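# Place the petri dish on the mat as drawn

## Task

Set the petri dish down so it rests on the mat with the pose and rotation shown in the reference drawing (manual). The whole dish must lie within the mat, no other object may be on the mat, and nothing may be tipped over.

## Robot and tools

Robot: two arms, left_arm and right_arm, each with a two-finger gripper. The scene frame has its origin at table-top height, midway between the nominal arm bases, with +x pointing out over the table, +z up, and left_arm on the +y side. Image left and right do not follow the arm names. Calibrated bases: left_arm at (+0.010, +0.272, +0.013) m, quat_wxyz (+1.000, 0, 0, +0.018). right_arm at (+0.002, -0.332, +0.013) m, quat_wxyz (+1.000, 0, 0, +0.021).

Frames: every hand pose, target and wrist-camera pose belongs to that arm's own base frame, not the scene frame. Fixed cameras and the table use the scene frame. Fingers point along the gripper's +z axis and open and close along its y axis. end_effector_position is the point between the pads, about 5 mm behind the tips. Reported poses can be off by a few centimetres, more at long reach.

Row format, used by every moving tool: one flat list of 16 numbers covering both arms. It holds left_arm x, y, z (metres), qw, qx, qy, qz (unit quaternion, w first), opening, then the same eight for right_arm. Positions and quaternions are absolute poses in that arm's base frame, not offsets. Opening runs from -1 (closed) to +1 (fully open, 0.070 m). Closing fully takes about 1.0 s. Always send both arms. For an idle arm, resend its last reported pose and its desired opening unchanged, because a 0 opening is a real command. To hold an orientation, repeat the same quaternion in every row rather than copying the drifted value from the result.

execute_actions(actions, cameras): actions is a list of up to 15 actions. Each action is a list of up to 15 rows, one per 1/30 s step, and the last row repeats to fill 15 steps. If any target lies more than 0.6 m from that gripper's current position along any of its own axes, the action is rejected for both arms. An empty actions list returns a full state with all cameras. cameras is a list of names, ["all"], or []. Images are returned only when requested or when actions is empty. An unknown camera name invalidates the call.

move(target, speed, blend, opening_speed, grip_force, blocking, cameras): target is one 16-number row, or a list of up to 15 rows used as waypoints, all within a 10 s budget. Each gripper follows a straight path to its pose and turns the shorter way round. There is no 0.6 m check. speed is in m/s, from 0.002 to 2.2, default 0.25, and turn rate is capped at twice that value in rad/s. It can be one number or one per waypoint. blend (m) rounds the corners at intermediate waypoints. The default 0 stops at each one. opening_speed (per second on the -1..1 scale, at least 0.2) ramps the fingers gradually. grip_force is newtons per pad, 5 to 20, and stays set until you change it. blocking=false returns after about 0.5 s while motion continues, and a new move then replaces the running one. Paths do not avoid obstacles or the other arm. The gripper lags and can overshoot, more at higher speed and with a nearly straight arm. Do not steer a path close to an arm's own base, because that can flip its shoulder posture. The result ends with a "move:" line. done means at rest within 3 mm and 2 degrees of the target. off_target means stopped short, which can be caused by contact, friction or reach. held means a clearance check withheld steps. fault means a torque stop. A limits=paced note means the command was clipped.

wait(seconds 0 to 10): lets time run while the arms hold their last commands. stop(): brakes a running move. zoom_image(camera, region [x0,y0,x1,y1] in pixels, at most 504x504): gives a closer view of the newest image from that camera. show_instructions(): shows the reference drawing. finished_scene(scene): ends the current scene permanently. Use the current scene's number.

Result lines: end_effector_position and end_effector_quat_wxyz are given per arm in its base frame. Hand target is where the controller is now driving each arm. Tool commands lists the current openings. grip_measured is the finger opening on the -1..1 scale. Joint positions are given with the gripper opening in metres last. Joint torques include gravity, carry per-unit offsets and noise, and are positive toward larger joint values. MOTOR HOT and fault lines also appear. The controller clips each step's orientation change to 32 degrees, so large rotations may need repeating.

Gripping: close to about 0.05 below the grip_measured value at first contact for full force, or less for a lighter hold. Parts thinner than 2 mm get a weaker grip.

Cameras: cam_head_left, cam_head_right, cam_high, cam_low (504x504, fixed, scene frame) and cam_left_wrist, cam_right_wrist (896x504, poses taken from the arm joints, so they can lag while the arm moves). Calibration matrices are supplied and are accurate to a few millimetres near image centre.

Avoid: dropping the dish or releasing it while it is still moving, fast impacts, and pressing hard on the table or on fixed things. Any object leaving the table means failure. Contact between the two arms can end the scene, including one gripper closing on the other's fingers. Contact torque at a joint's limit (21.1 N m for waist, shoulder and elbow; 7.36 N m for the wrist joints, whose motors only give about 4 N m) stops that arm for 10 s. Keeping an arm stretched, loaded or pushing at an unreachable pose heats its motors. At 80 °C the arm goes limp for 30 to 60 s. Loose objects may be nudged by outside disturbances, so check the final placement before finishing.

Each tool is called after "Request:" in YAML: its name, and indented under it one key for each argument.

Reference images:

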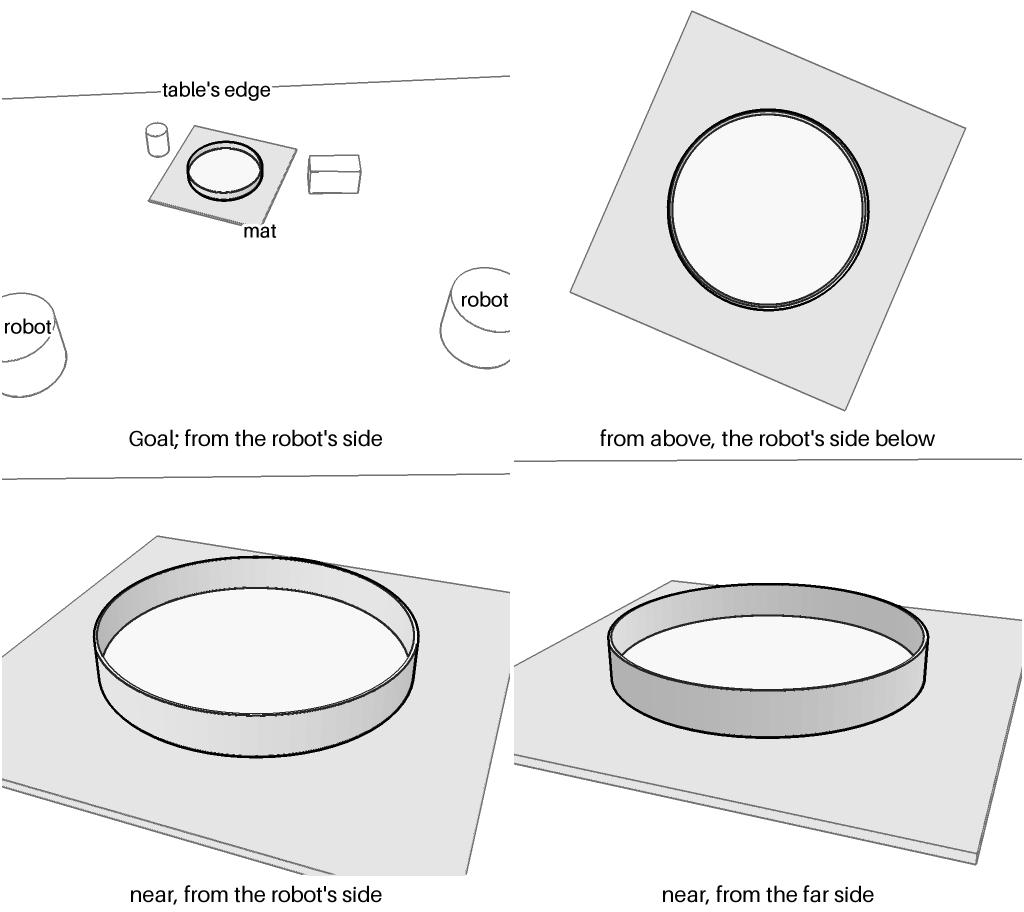

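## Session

Request:
execute_actions:
  actions: []

Scene clock: 0.00 s.
left_arm: end_effector_position=(+0.3531, -0.0116, +0.1335) grip_measured=+1.00 end_effector_quat_wxyz=(+0.129, +0.172, +0.976, +0.039) | right_arm: end_effector_position=(+0.5151, +0.0080, +0.1172) grip_measured=+0.99 end_effector_quat_wxyz=(+0.384, -0.365, +0.842, +0.105)
Joint positions: left_arm=[-0.064 1.61 -1.209 0.059 0.992 0.259 0.07] | right_arm=[-0.236 2.048 -1.519 0.934 0.802 -1.622 0.069]
Joint torques (N m): no reading
Hand target: left_arm +0.3531, -0.0116, +0.1335; +0.129, +0.172, +0.976, +0.039 | right_arm +0.5151, +0.0080, +0.1172; +0.384, -0.365, +0.842, +0.105
Tool commands: left_gripper/opening=+1.0 right_gripper/opening=+1.0
camera_calibration:
cam_left_wrist: T_world_to_cam=[[-0.324461, -0.937926, -0.122556, 0.120282], [-0.893368, 0.261282, 0.365549, 0.268195], [-0.310836, 0.228094, -0.922689, 0.360644], [0, 0, 0, 1]] pos_world=[0.390725, -0.0395196, 0.249465]
cam_right_wrist: T_world_to_cam=[[0.711679, -0.697509, 0.0836315, -0.369117], [-0.67672, -0.712639, -0.184923, 0.374432], [0.188585, 0.075011, -0.979188, 0.137086], [0, 0, 0, 1]] pos_world=[0.490226, -0.000910836, 0.234344]

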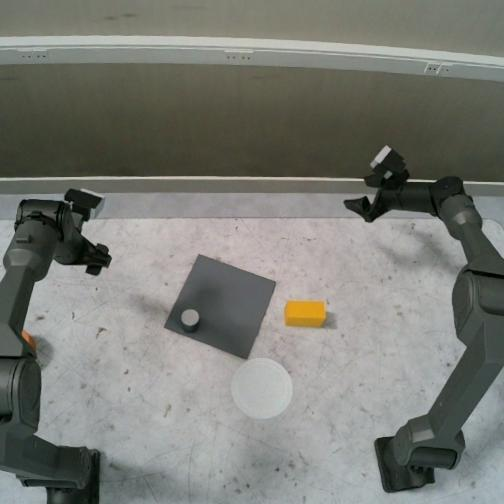

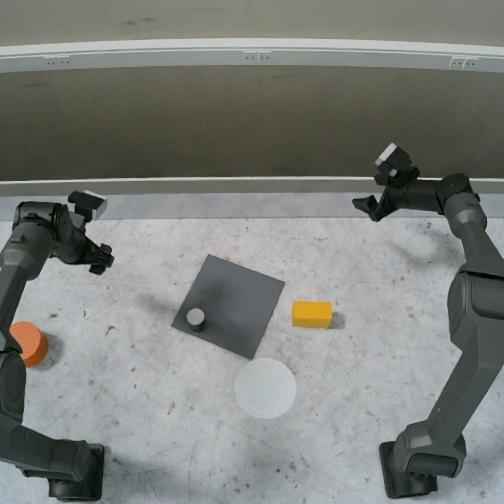

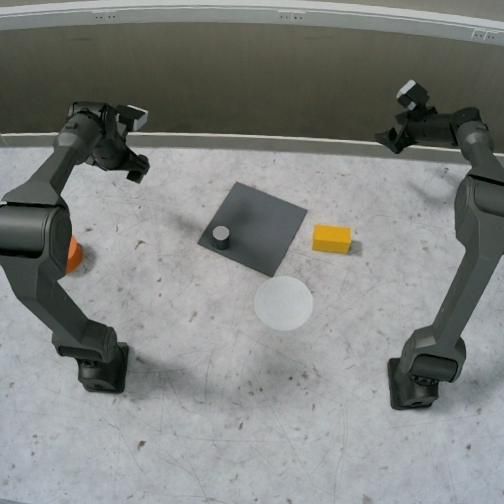

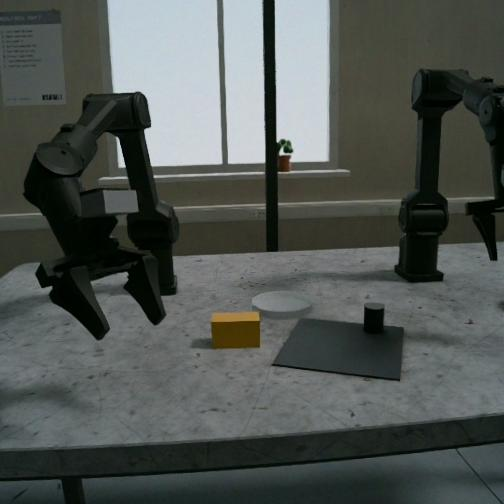

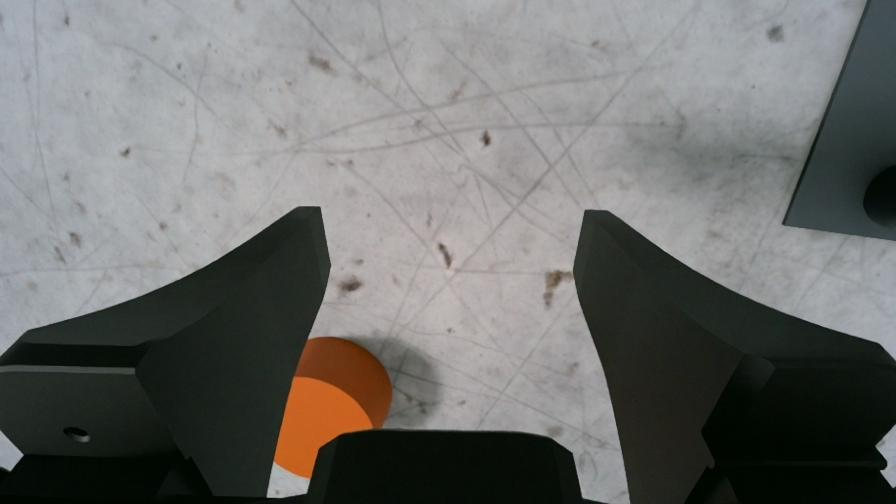

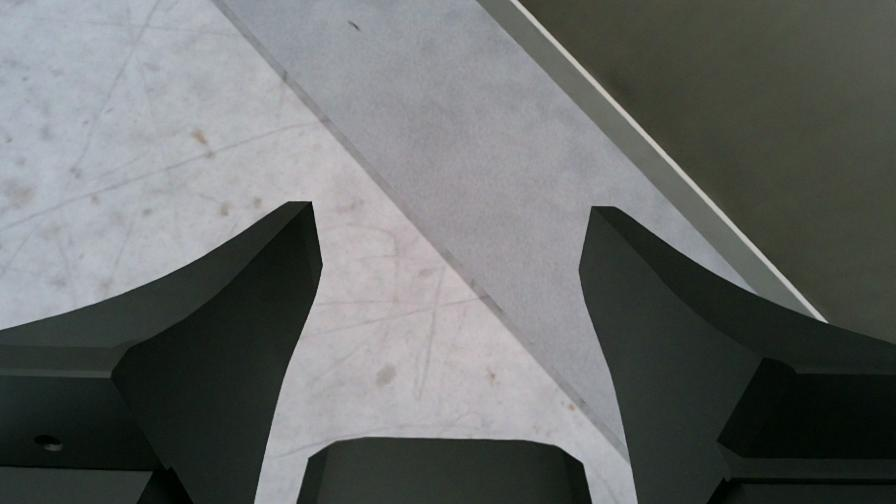

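Request:
zoom_image:
  camera: "cam_low"
  region: [235, 275, 330, 335]

Request:
zoom_image:
  camera: "cam_head_left"
  region: [150, 240, 350, 430]

Request:
zoom_image:
  camera: "cam_low"
  region: [340, 290, 420, 350]

Scaled by 5.305.

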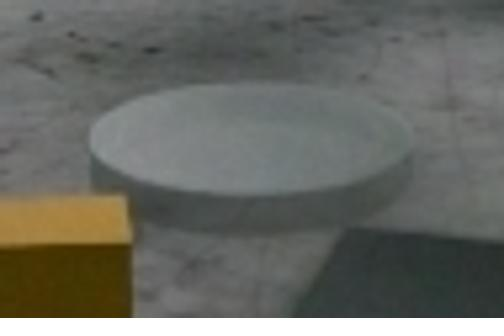

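Scaled by 2.520.

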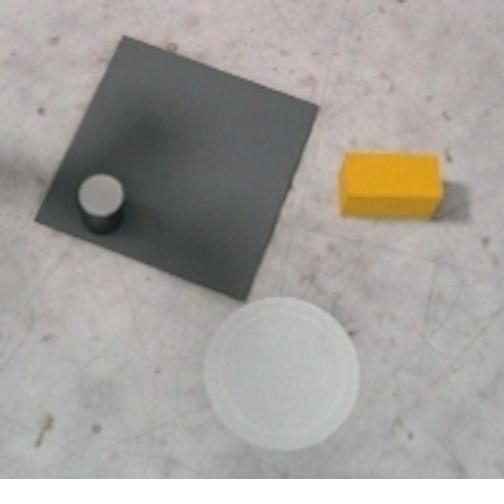

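Scaled by 6.300.

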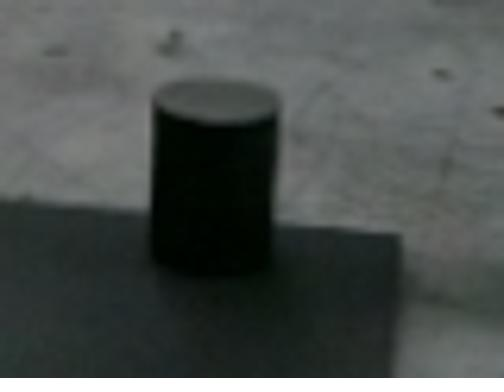

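Request:
move:
  target: [0.274,-0.212,0.12,0,0.3256,0.9455,0,1,0.245,0.194,0.13,-0.2086,0.2526,0.9427,0.0559,-1]
  speed: 0.35
  cameras: ["cam_left_wrist","cam_right_wrist","cam_head_left"]

Scene clock: 128.83 s.
left_arm: end_effector_position=(+0.2736, -0.2122, +0.1196) grip_measured=+1.00 end_effector_quat_wxyz=(+0.022, +0.326, +0.945, -0.007) | right_arm: end_effector_position=(+0.2445, +0.1944, +0.1295) grip_measured=-1.00 end_effector_quat_wxyz=(-0.105, +0.277, +0.946, +0.135)
Joint positions: left_arm=[-0.66 1.755 -1.371 0 1.227 0.005 0.07] | right_arm=[0.43 1.633 -1.201 0.366 1.229 0.875 0]
Joint torques (N m): left_arm=[0.64 -10.46 -3.04 0.07 -0.09 0.02] | right_arm=[0.07 -4.79 -5.06 0.02 -0.01 0.03]
Hand target: left_arm +0.2739, -0.2119, +0.1196; +0.022, +0.326, +0.945, -0.008 | right_arm +0.2448, +0.1941, +0.1295; -0.105, +0.277, +0.946, +0.135
Off the commanded pose: left_arm 0.001 m, 3 deg | right_arm 0.001 m, 15 deg.
joint sent to its limit (left arm) — joint 5 (wrist pitch), upper limit. The joint targets are off in orientation, not in position.
joint sent to its limit (right arm) — joint 5 (wrist pitch), upper limit. The joint targets are off in orientation, not in position.
move: off_target (left_arm, right_arm)
camera_calibration:
cam_left_wrist: T_world_to_cam=[[-0.616601, -0.787273, -0.00203492, 0.00211702], [-0.662486, 0.517466, 0.54161, 0.22481], [-0.425342, 0.335306, -0.840627, 0.413147], [0, 0, 0, 1]] pos_world=[0.325967, -0.253195, 0.225548]
cam_right_wrist: T_world_to_cam=[[-0.555216, -0.801092, -0.223578, 0.322114], [-0.605162, 0.204707, 0.769334, 0.00714816], [-0.570539, 0.562447, -0.598447, 0.227767], [0, 0, 0, 1]] pos_world=[0.313118, 0.128473, 0.202824]
Images, in order (width x height): cam_head_left 504x504, cam_left_wrist 896x504, cam_right_wrist 896x504.

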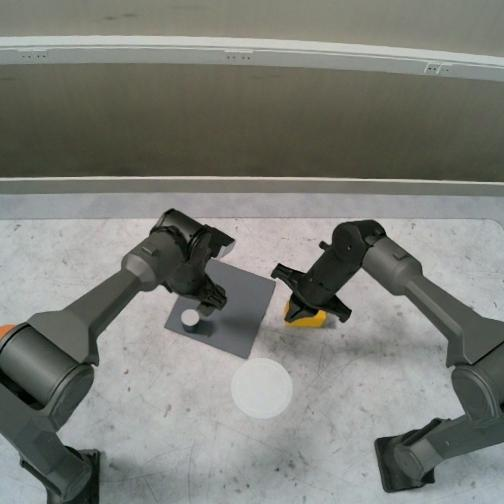

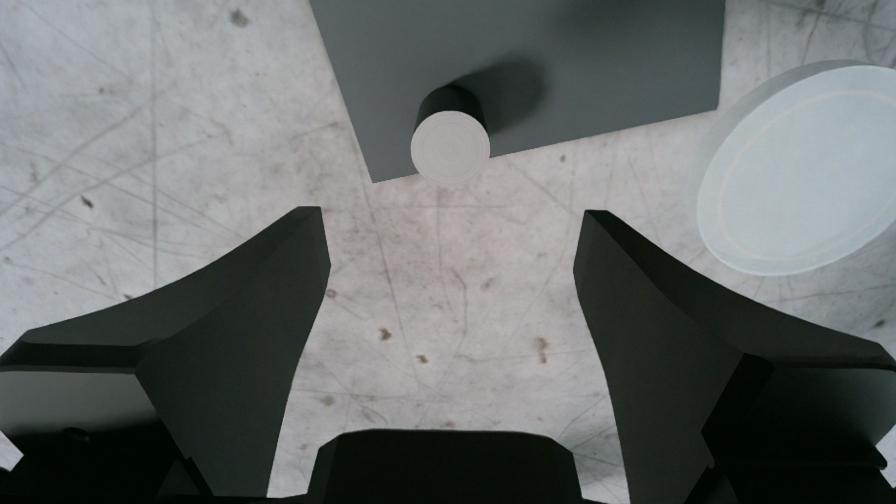

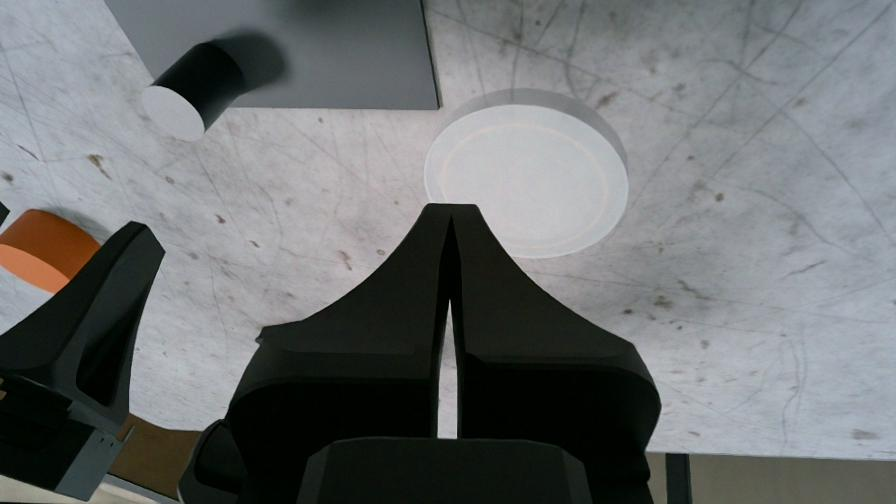

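Request:
move:
  target:
    - [0.2765,-0.2155,0.03,0,0.3256,0.9455,0,1,0.242,0.188,0.03,-0.2086,0.2526,0.9427,0.0559,-1]
    - [0.2765,-0.2155,0.03,0,0.3256,0.9455,0,-0.3,0.242,0.188,0.03,-0.2086,0.2526,0.9427,0.0559,-1]
  speed: 0.12
  opening_speed: 1.5
  grip_force: 10
  cameras: ["cam_left_wrist","cam_right_wrist","cam_low"]

Scene clock: 146.60 s.
left_arm: end_effector_position=(+0.2767, -0.2154, +0.0299) grip_measured=-0.06 end_effector_quat_wxyz=(+0.000, +0.326, +0.945, +0.000) | right_arm: end_effector_position=(+0.2416, +0.1881, +0.0298) grip_measured=-1.00 end_effector_quat_wxyz=(-0.209, +0.252, +0.943, +0.056)
Joint positions: left_arm=[-0.662 1.915 -1.225 0 0.968 0.002 0.033] | right_arm=[0.413 1.959 -1.2 0.374 1.194 0.745 0]
Joint torques (N m): left_arm=[-0.31 -13.58 -3.09 -0.02 0.02 -0.04] | right_arm=[0.33 -6.72 -4.04 0.01 0.33 0.22]
Hand target: left_arm +0.2765, -0.2155, +0.0300; +0.000, +0.326, +0.946, +0.000 | right_arm +0.2420, +0.1880, +0.0300; -0.209, +0.253, +0.943, +0.056
Off the commanded pose: left_arm 0.000 m, 0 deg | right_arm 0.001 m, 0 deg.
grip_force (N): 10, 10
move: done
camera_calibration:
cam_left_wrist: T_world_to_cam=[[-0.616026, -0.787724, -0.00179012, 0.00104048], [-0.642065, 0.500796, 0.580479, 0.266691], [-0.45636, 0.358739, -0.814274, 0.35295], [0, 0, 0, 1]] pos_world=[0.332947, -0.259355, 0.132591]
cam_right_wrist: T_world_to_cam=[[-0.509893, -0.859877, -0.0249121, 0.28734], [-0.43048, 0.229981, 0.872809, 0.0333152], [-0.744779, 0.455763, -0.487426, 0.228804], [0, 0, 0, 1]] pos_world=[0.331263, 0.135135, 0.0896053]
Images, in order (width x height): cam_low 504x504, cam_left_wrist 896x504, cam_right_wrist 896x504.

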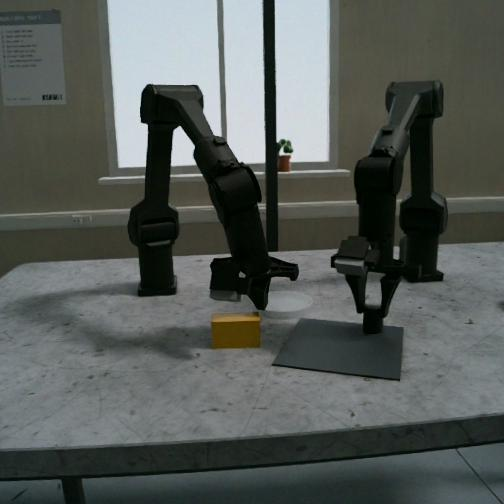

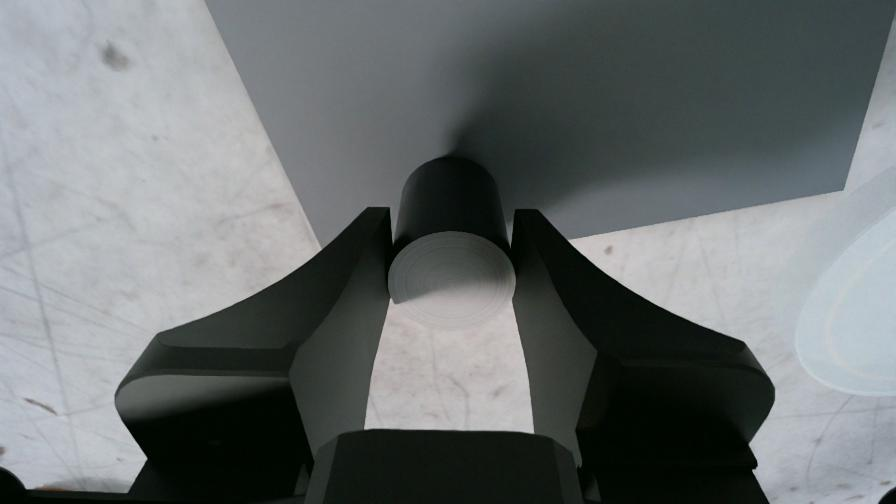

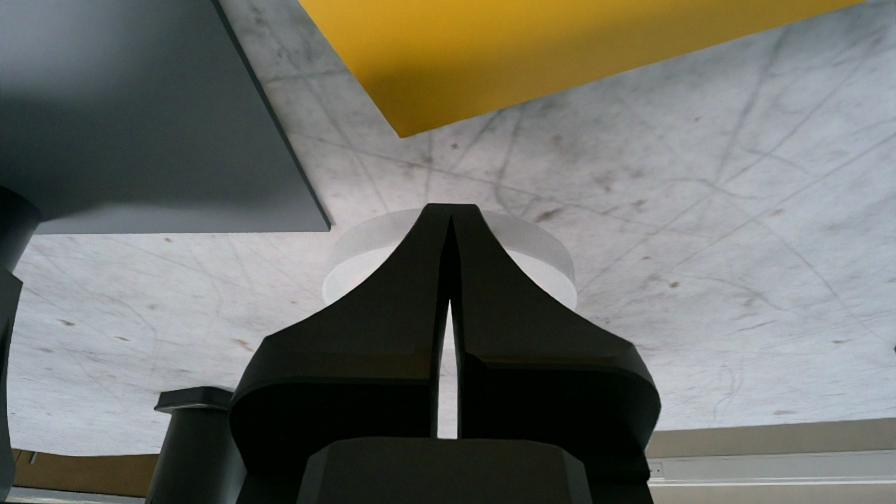

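Request:
move:
  target:
    - [0.2765,-0.2155,0.06,0,0.3256,0.9455,0,-0.3,0.240,0.189,0.001,-0.2086,0.2526,0.9427,0.0559,-1]
    - [0.3656,-0.135,0.06,0,0.3256,0.9455,0,-0.3,0.196,0.215,0.001,-0.2086,0.2526,0.9427,0.0559,-1]
    - [0.3656,-0.135,0.0275,0,0.3256,0.9455,0,-0.3,0.196,0.215,0.001,-0.2086,0.2526,0.9427,0.0559,-1]
  speed: [0.1,0.12,0.05]
  cameras: ["cam_left_wrist","cam_right_wrist","cam_low"]

Request:
zoom_image:
  camera: "cam_low"
  region: [340, 260, 480, 380]

Scene clock: 155.77 s.
left_arm: end_effector_position=(+0.3657, -0.1348, +0.0273) grip_measured=-0.06 end_effector_quat_wxyz=(+0.000, +0.326, +0.945, +0.000) | right_arm: end_effector_position=(+0.1960, +0.2152, +0.0011) grip_measured=-1.00 end_effector_quat_wxyz=(-0.209, +0.253, +0.943, +0.056)
Joint positions: left_arm=[-0.353 2.042 -1.423 0 1.039 0.31 0.033] | right_arm=[0.546 1.942 -1.026 0.452 1.01 0.775 0]
Joint torques (N m): left_arm=[-0.31 -12.91 -2.58 -0.08 0.07 -0.07] | right_arm=[0.03 -5.37 -4.11 0 0.32 0.02]
Hand target: left_arm +0.3656, -0.1350, +0.0275; +0.000, +0.326, +0.946, +0.000 | right_arm +0.1960, +0.2150, +0.0010; -0.209, +0.253, +0.943, +0.056
Off the commanded pose: left_arm 0.000 m, 0 deg | right_arm 0.000 m, 0 deg.
grip_force (N): 10, 10
move: done
camera_calibration:
cam_left_wrist: T_world_to_cam=[[-0.616011, -0.787735, -0.00189907, 0.11928], [-0.642091, 0.500717, 0.580519, 0.285022], [-0.456344, 0.358825, -0.814245, 0.362575], [0, 0, 0, 1]] pos_world=[0.421947, -0.178856, 0.129991]
cam_right_wrist: T_world_to_cam=[[-0.510823, -0.859284, -0.0262705, 0.286712], [-0.431778, 0.230017, 0.872158, 0.0328251], [-0.743389, 0.456862, -0.488518, 0.168058], [0, 0, 0, 1]] pos_world=[0.285565, 0.162037, 0.0610029]
Images, in order (width x height): cam_low 504x504, cam_left_wrist 896x504, cam_right_wrist 896x504.

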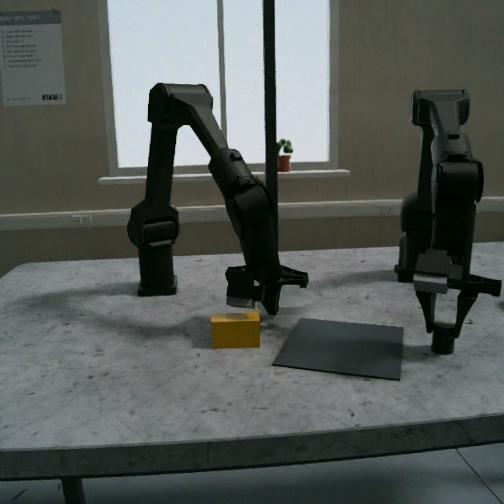

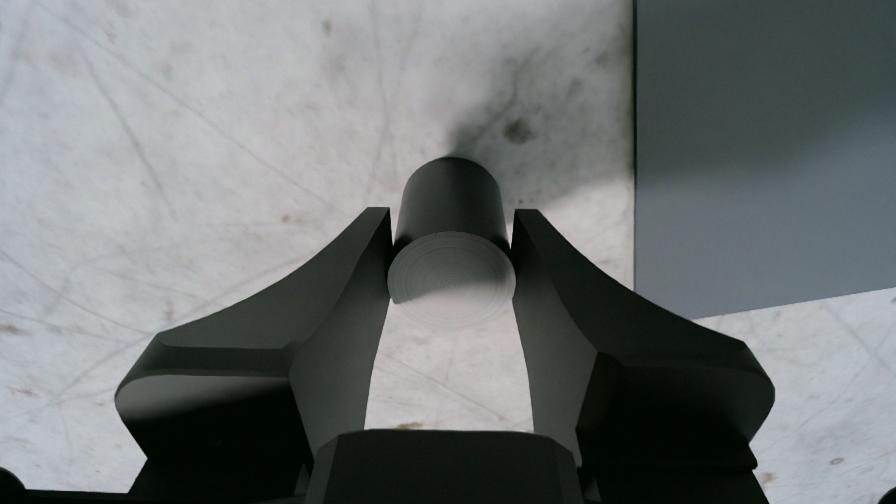

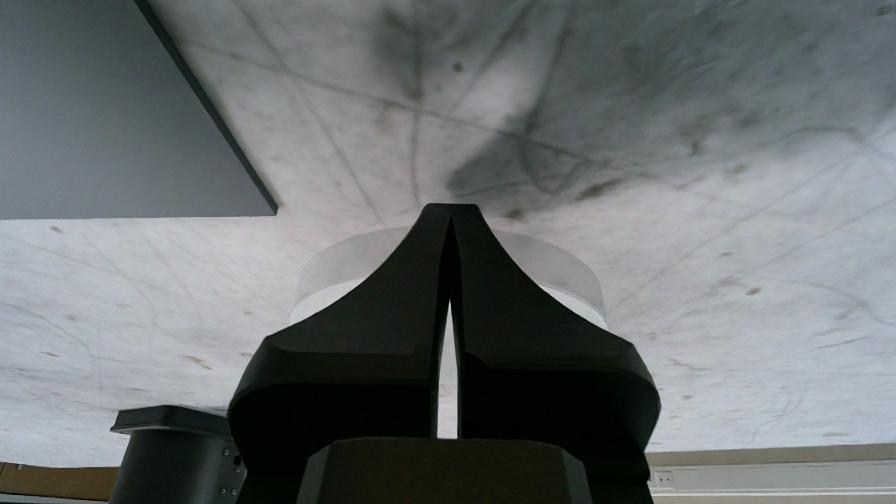

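Scaled by 3.600.

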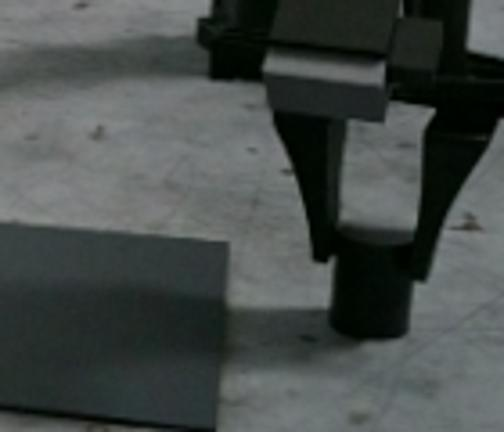

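Request:
move:
  target:
    - [0.3656,-0.135,0.0265,0,0.3256,0.9455,0,0.4,0.196,0.215,0.001,-0.2086,0.2526,0.9427,0.0559,-1]
    - [0.3656,-0.135,0.0265,0,0.3256,0.9455,0,0.8,0.196,0.215,0.001,-0.2086,0.2526,0.9427,0.0559,-1]
    - [0.3656,-0.135,0.14,0,0.3256,0.9455,0,1,0.196,0.215,0.001,-0.2086,0.2526,0.9427,0.0559,-1]
    - [0.035,-0.285,0.11,0,0.2588,0.9659,0,1,0.196,0.215,0.001,-0.2086,0.2526,0.9427,0.0559,-1]
  speed: [0.03,0.05,0.15,0.3]
  blend: [0,0,0.03,0]
  grip_force: 20
  opening_speed: 1.5
  cameras: ["cam_left_wrist","cam_low","cam_head_left"]

Scene clock: 167.97 s.
left_arm: end_effector_position=(+0.0350, -0.2854, +0.1100) grip_measured=+1.00 end_effector_quat_wxyz=(+0.000, +0.259, +0.966, +0.000) | right_arm: end_effector_position=(+0.1960, +0.2152, +0.0011) grip_measured=-1.00 end_effector_quat_wxyz=(-0.209, +0.253, +0.943, +0.056)
Joint positions: left_arm=[-1.449 1.599 -1.132 0 1.191 -0.925 0.07] | right_arm=[0.546 1.942 -1.026 0.452 1.01 0.775 0]
Joint torques (N m): left_arm=[0.44 -9.72 -2.59 0.02 0.01 0.06] | right_arm=[0.1 -5.26 -4.1 0.01 0.32 0.04]
Hand target: left_arm +0.0350, -0.2850, +0.1100; +0.000, +0.259, +0.966, +0.000 | right_arm +0.1960, +0.2150, +0.0010; -0.209, +0.253, +0.943, +0.056
Off the commanded pose: left_arm 0.000 m, 0 deg | right_arm 0.000 m, 0 deg.
move: done; blend cut to 0 m at target 3; target 3's new opening was sent with left_arm's hand 0.001 m and 8 deg from that target
camera_calibration:
cam_left_wrist: T_world_to_cam=[[-0.500605, -0.865675, -0.00132494, -0.229295], [-0.705288, 0.406967, 0.580471, 0.0755762], [-0.50196, 0.291521, -0.81428, 0.315327], [0, 0, 0, 1]] pos_world=[0.0967982, -0.321177, 0.212591]
Images, in order (width x height): cam_head_left 504x504, cam_low 504x504, cam_left_wrist 896x504.

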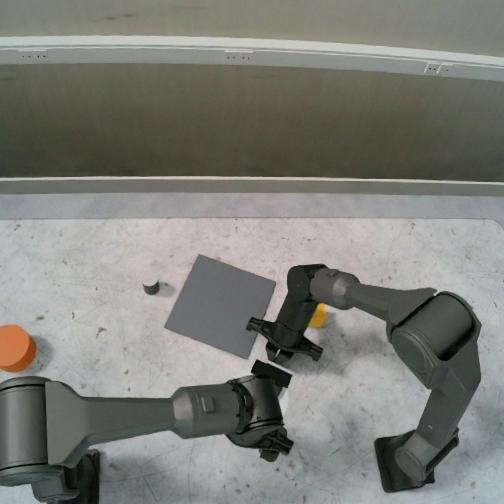

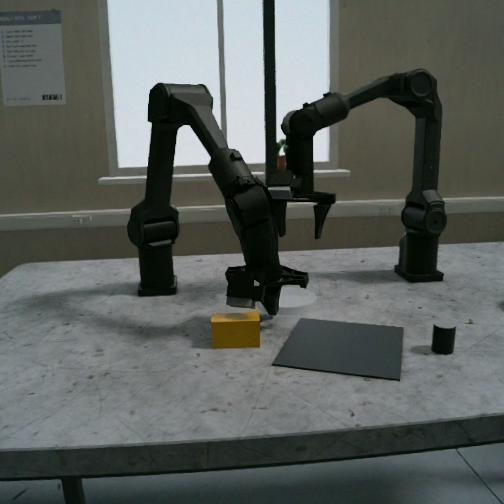

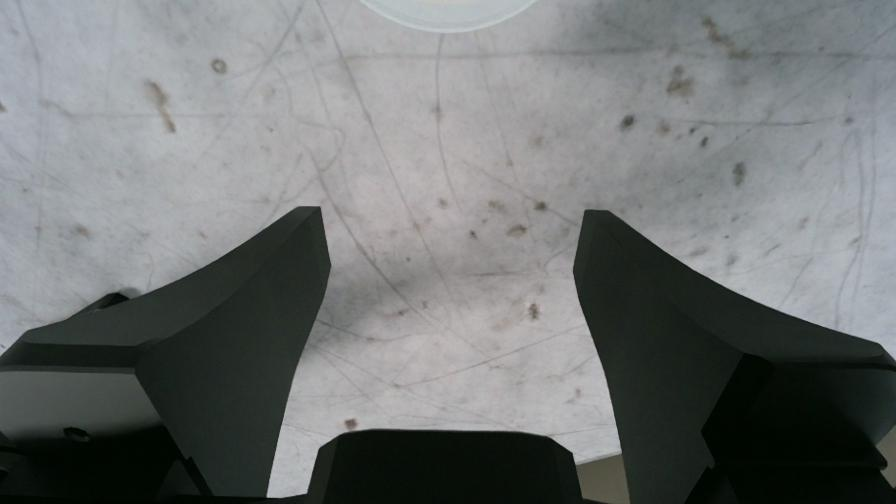

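Request:
move:
  target:
    - [0.033,-0.284,0.002,0,0.2588,0.9659,0,1,0.196,0.215,0.001,-0.2086,0.2526,0.9427,0.0559,-1]
    - [0.063,-0.3005,0.002,0,0.2588,0.9659,0,1,0.196,0.215,0.001,-0.2086,0.2526,0.9427,0.0559,-1]
  speed: [0.12,0.05]
  cameras: ["cam_left_wrist","cam_right_wrist"]

Scene clock: 175.60 s.
left_arm: end_effector_position=(+0.0633, -0.3008, +0.0021) grip_measured=+1.00 end_effector_quat_wxyz=(+0.000, +0.259, +0.966, +0.000) | right_arm: end_effector_position=(+0.1960, +0.2152, +0.0011) grip_measured=-1.00 end_effector_quat_wxyz=(-0.209, +0.253, +0.943, +0.056)
Joint positions: left_arm=[-1.363 1.844 -0.978 0 0.791 -0.84 0.07] | right_arm=[0.546 1.942 -1.026 0.452 1.01 0.775 0]
Joint torques (N m): left_arm=[-0.11 -10.03 -1.97 -0.04 -0.01 -0.06] | right_arm=[0.11 -5.33 -4.04 -0.02 0.31 0.02]
Hand target: left_arm +0.0630, -0.3005, +0.0020; +0.000, +0.259, +0.966, +0.000 | right_arm +0.1960, +0.2150, +0.0010; -0.209, +0.253, +0.943, +0.056
Off the commanded pose: left_arm 0.000 m, 0 deg | right_arm 0.000 m, 0 deg.
move: done
camera_calibration:
cam_left_wrist: T_world_to_cam=[[-0.500049, -0.865996, -0.00112521, -0.228577], [-0.705554, 0.406651, 0.58037, 0.164304], [-0.502141, 0.291007, -0.814352, 0.246092], [0, 0, 0, 1]] pos_world=[0.125198, -0.336376, 0.104791]
cam_right_wrist: T_world_to_cam=[[-0.510823, -0.859284, -0.0262705, 0.286712], [-0.431778, 0.230017, 0.872158, 0.0328251], [-0.743389, 0.456862, -0.488518, 0.168058], [0, 0, 0, 1]] pos_world=[0.285565, 0.162037, 0.0610029]
Images, in order (width x height): cam_left_wrist 896x504, cam_right_wrist 896x504.

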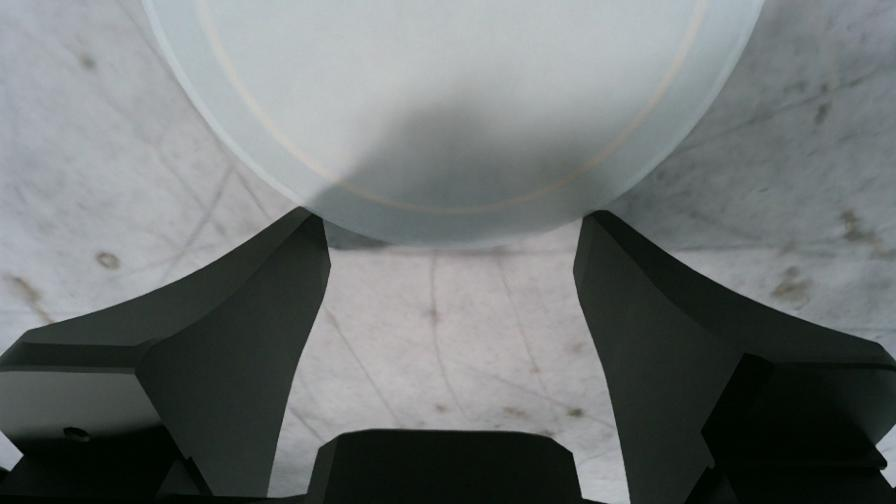

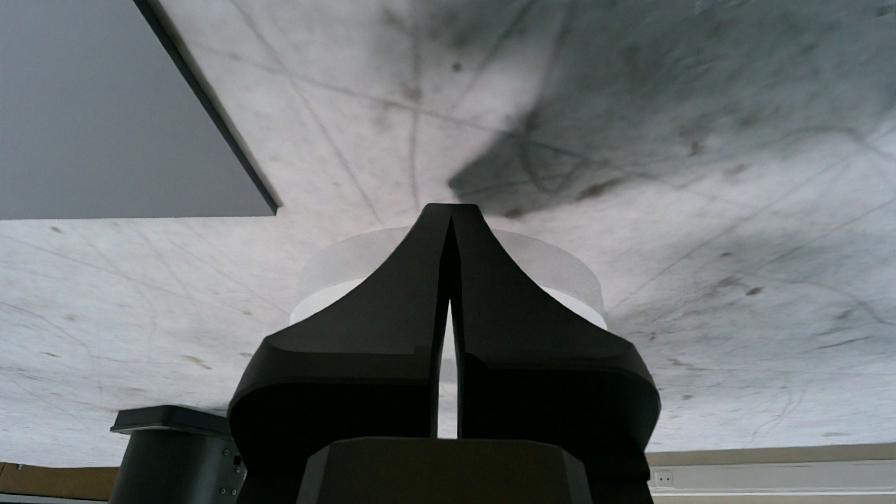

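Request:
move:
  target: [0.072,-0.3055,0.002,0,0.2588,0.9659,0,1,0.196,0.215,0.001,-0.2086,0.2526,0.9427,0.0559,-1]
  speed: 0.03

Scene clock: 179.73 s.
left_arm: end_effector_position=(+0.0701, -0.3037, +0.0020) grip_measured=+1.00 end_effector_quat_wxyz=(-0.003, +0.259, +0.966, +0.003) | right_arm: end_effector_position=(+0.1975, +0.2142, +0.0008) grip_measured=-1.00 end_effector_quat_wxyz=(-0.207, +0.253, +0.943, +0.056)
Joint positions: left_arm=[-1.342 1.862 -1.005 -0.003 0.809 -0.816 0.07] | right_arm=[0.543 1.942 -1.027 0.448 1.008 0.775 0]
Joint torques (N m): left_arm=[3.1 -8.03 -4.94 1.34 -3.24 0.26] | right_arm=[4.19 -5.28 -1.51 1.23 0.99 0.07]
Hand target: left_arm +0.0720, -0.3055, +0.0020; +0.000, +0.259, +0.966, +0.000 | right_arm +0.1960, +0.2150, +0.0010; -0.209, +0.253, +0.943, +0.056
Off the commanded pose: left_arm 0.003 m, 0 deg | right_arm 0.002 m, 0 deg.
move: done

Request:
move:
  target:
    - [0.0736,-0.3062,0.0215,0,0.2588,0.9659,0,1,0.196,0.215,0.001,-0.2086,0.2526,0.9427,0.0559,-1]
    - [0.0784,-0.3085,0.0395,0,0.2588,0.9659,0,1,0.196,0.215,0.001,-0.2086,0.2526,0.9427,0.0559,-1]
  speed: 0.04
  blend: 0.004
  cameras: ["cam_left_wrist","cam_right_wrist"]

Scene clock: 191.77 s.
left_arm: end_effector_position=(+0.0785, -0.3070, +0.0397) grip_measured=+1.00 end_effector_quat_wxyz=(-0.001, +0.258, +0.966, +0.003) | right_arm: end_effector_position=(+0.1954, +0.2155, +0.0018) grip_measured=-1.00 end_effector_quat_wxyz=(-0.209, +0.252, +0.943, +0.056)
Joint positions: left_arm=[-1.321 1.799 -1.092 0.001 0.957 -0.799 0.07] | right_arm=[0.547 1.94 -1.026 0.453 1.013 0.775 0]
Joint torques (N m): left_arm=[2.58 -6.08 -4.96 1.53 -4.49 0.31] | right_arm=[0.91 5.19 4.35 -1.55 -1.72 0.01]
Hand target: left_arm +0.0784, -0.3085, +0.0395; +0.000, +0.259, +0.966, +0.000 | right_arm +0.1960, +0.2150, +0.0010; -0.209, +0.253, +0.943, +0.056
Off the commanded pose: left_arm 0.002 m, 0 deg | right_arm 0.001 m, 0 deg.
move: done
camera_calibration:
cam_left_wrist: T_world_to_cam=[[-0.499297, -0.866407, -0.00637819, -0.22637], [-0.70531, 0.402161, 0.583785, 0.154205], [-0.50323, 0.295981, -0.811883, 0.28767], [0, 0, 0, 1]] pos_world=[0.140501, -0.343288, 0.142088]
cam_right_wrist: T_world_to_cam=[[-0.50964, -0.859978, -0.0265573, 0.286611], [-0.431271, 0.228627, 0.872774, 0.031949], [-0.744495, 0.456254, -0.487401, 0.168191], [0, 0, 0, 1]] pos_world=[0.285064, 0.162437, 0.0617036]
Images, in order (width x height): cam_left_wrist 896x504, cam_right_wrist 896x504.

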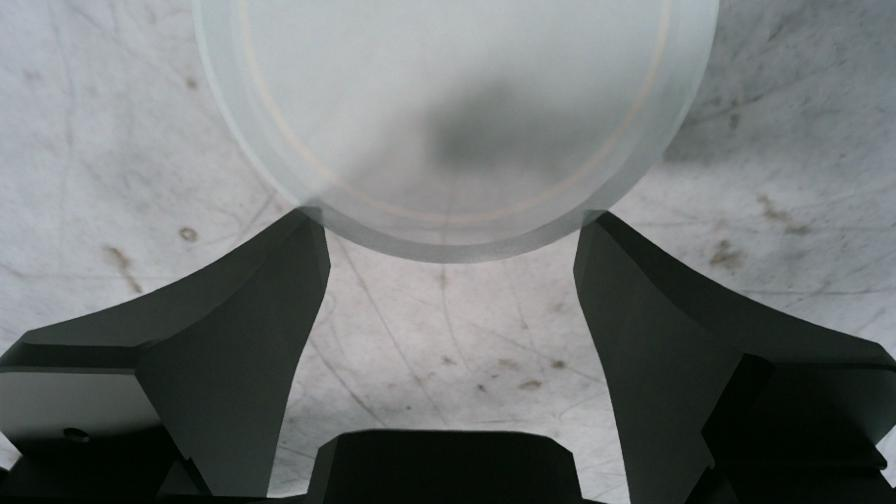

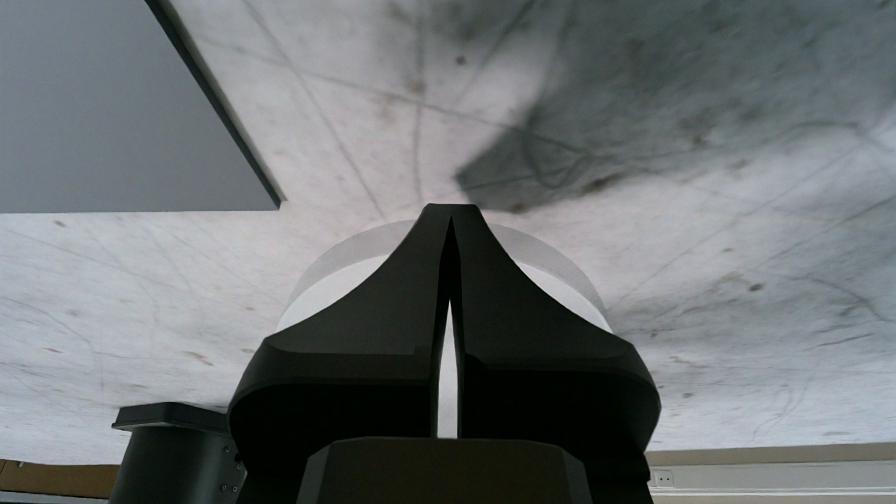

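Request:
move:
  target:
    - [0.0756,-0.3069,0.0395,0,0.2588,0.9659,0,1,0.196,0.215,0.001,-0.2086,0.2526,0.9427,0.0559,-1]
    - [0.0832,-0.3111,0.056,0,0.2588,0.9659,0,1,0.196,0.215,0.001,-0.2086,0.2526,0.9427,0.0559,-1]
  speed: 0.04
  blend: 0.002
  cameras: ["cam_left_wrist","cam_right_wrist","cam_low"]

Scene clock: 203.03 s.
left_arm: end_effector_position=(+0.0835, -0.3114, +0.0562) grip_measured=+1.00 end_effector_quat_wxyz=(+0.000, +0.259, +0.966, +0.000) | right_arm: end_effector_position=(+0.1965, +0.2146, +0.0007) grip_measured=-1.00 end_effector_quat_wxyz=(-0.208, +0.253, +0.943, +0.056)
Joint positions: left_arm=[-1.309 1.783 -1.143 0 1.017 -0.785 0.07] | right_arm=[0.544 1.943 -1.026 0.451 1.009 0.775 0]
Joint torques (N m): left_arm=[0.56 -10.58 -3.83 0.56 -2.24 0.25] | right_arm=[7.89 3.99 6.12 0.75 0.6 0.22]
Hand target: left_arm +0.0832, -0.3111, +0.0560; +0.000, +0.259, +0.966, +0.000 | right_arm +0.1960, +0.2150, +0.0010; -0.209, +0.253, +0.943, +0.056
Off the commanded pose: left_arm 0.000 m, 0 deg | right_arm 0.001 m, 0 deg.
move: done; blend cut to 0.0016 m at target 1
camera_calibration:
cam_left_wrist: T_world_to_cam=[[-0.500592, -0.865683, -0.000898837, -0.22763], [-0.705663, 0.407457, 0.57967, 0.151715], [-0.501444, 0.290813, -0.81485, 0.303297], [0, 0, 0, 1]] pos_world=[0.145197, -0.347075, 0.158992]
cam_right_wrist: T_world_to_cam=[[-0.51134, -0.858996, -0.0256329, 0.286457], [-0.432214, 0.231277, 0.871609, 0.0332658], [-0.74278, 0.456767, -0.489532, 0.168436], [0, 0, 0, 1]] pos_world=[0.285965, 0.161436, 0.0608026]
Images, in order (width x height): cam_low 504x504, cam_left_wrist 896x504, cam_right_wrist 896x504.

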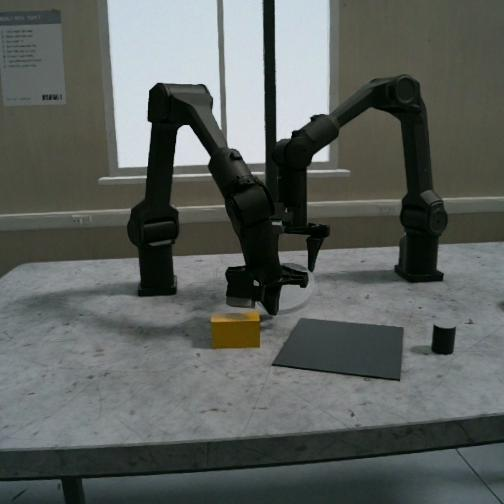

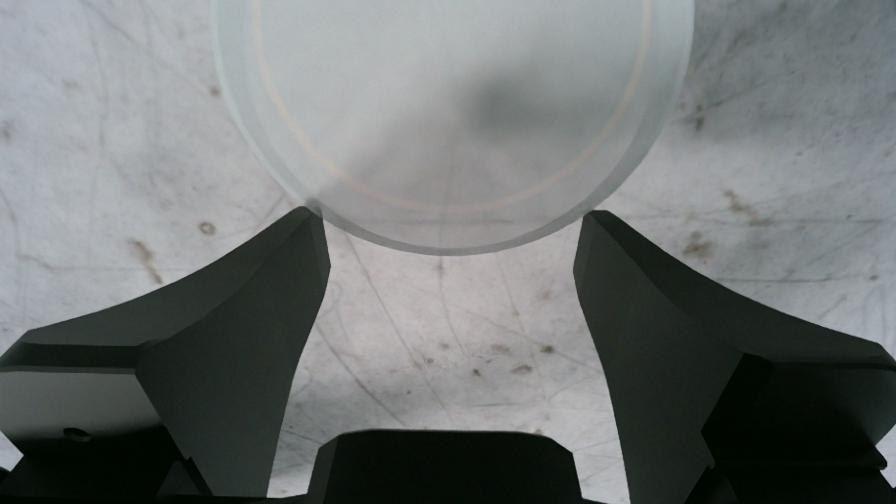

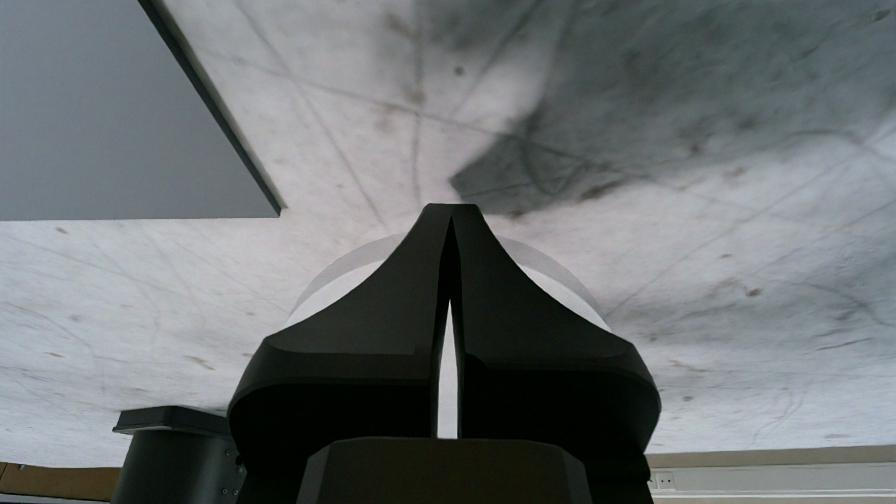

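Request:
move:
  target:
    - [0.099,-0.3204,0.0756,0.0,0.2588,0.9659,0,1,0.196,0.215,0.001,-0.2086,0.2526,0.9427,0.0559,-1]
    - [0.1189,-0.3319,0.0885,0.0842,0.2578,0.9622,-0.0226,1,0.196,0.215,0.001,-0.2086,0.2526,0.9427,0.0559,-1]
  speed: 0.04
  blend: 0.006
  cameras: ["cam_left_wrist","cam_right_wrist","cam_low"]

Request:
zoom_image:
  camera: "cam_low"
  region: [200, 200, 340, 340]

Scene clock: 212.60 s.
left_arm: end_effector_position=(+0.1197, -0.3318, +0.0888) grip_measured=+1.00 end_effector_quat_wxyz=(+0.085, +0.257, +0.962, -0.023) | right_arm: end_effector_position=(+0.1982, +0.2139, -0.0002) grip_measured=-1.00 end_effector_quat_wxyz=(-0.203, +0.251, +0.945, +0.055)
Joint positions: left_arm=[-1.302 1.748 -1.221 0.146 1.009 -0.85 0.07] | right_arm=[0.545 1.943 -1.026 0.443 1.002 0.775 0]
Joint torques (N m): left_arm=[1.12 6.34 -0.69 0.25 -4.42 0.39] | right_arm=[10.59 -2.96 3.26 2.72 2.93 0.15]
Hand target: left_arm +0.1189, -0.3319, +0.0885; +0.084, +0.258, +0.962, -0.023 | right_arm +0.1960, +0.2150, +0.0010; -0.209, +0.253, +0.943, +0.056
Off the commanded pose: left_arm 0.001 m, 0 deg | right_arm 0.003 m, 1 deg.
move: done
camera_calibration:
cam_left_wrist: T_world_to_cam=[[-0.49875, -0.866745, -0.00131045, -0.227601], [-0.783289, 0.450078, 0.428822, 0.203583], [-0.37109, 0.214902, -0.903388, 0.32099], [0, 0, 0, 1]] pos_world=[0.165064, -0.357882, 0.20238]
cam_right_wrist: T_world_to_cam=[[-0.507485, -0.8612, -0.0281698, 0.286441], [-0.441834, 0.232017, 0.866574, 0.0367334], [-0.739758, 0.45222, -0.498253, 0.169904], [0, 0, 0, 1]] pos_world=[0.287282, 0.161327, 0.0608918]
Images, in order (width x height): cam_low 504x504, cam_left_wrist 896x504, cam_right_wrist 896x504.

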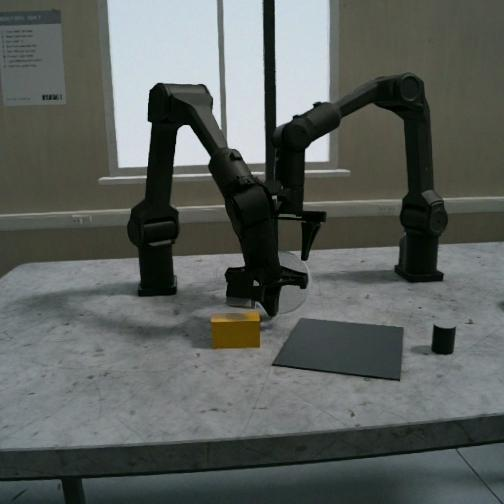

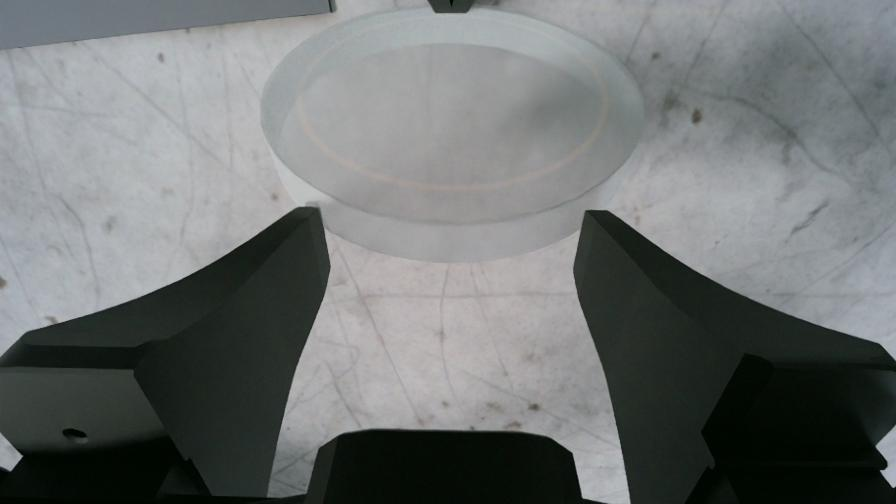

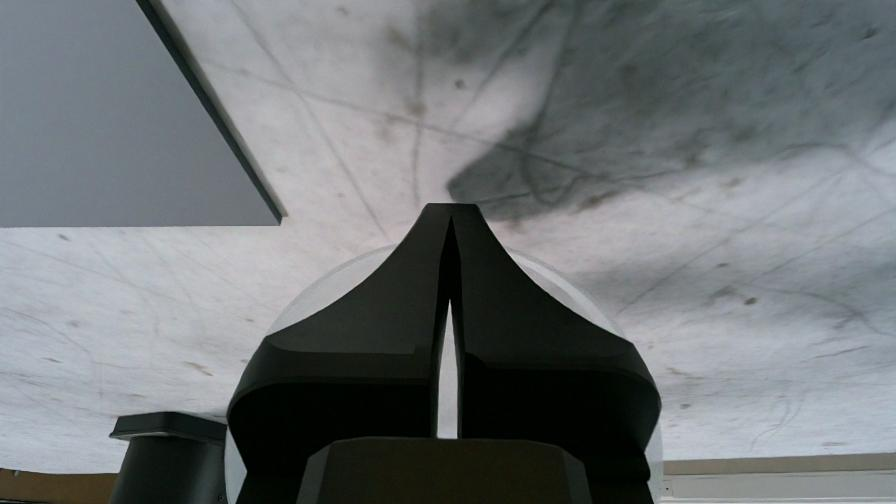

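Scaled by 3.600.

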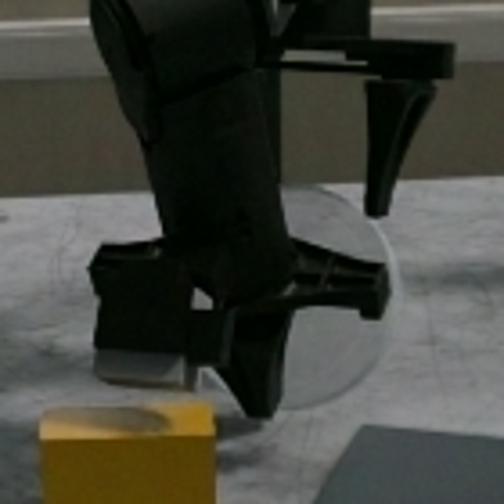

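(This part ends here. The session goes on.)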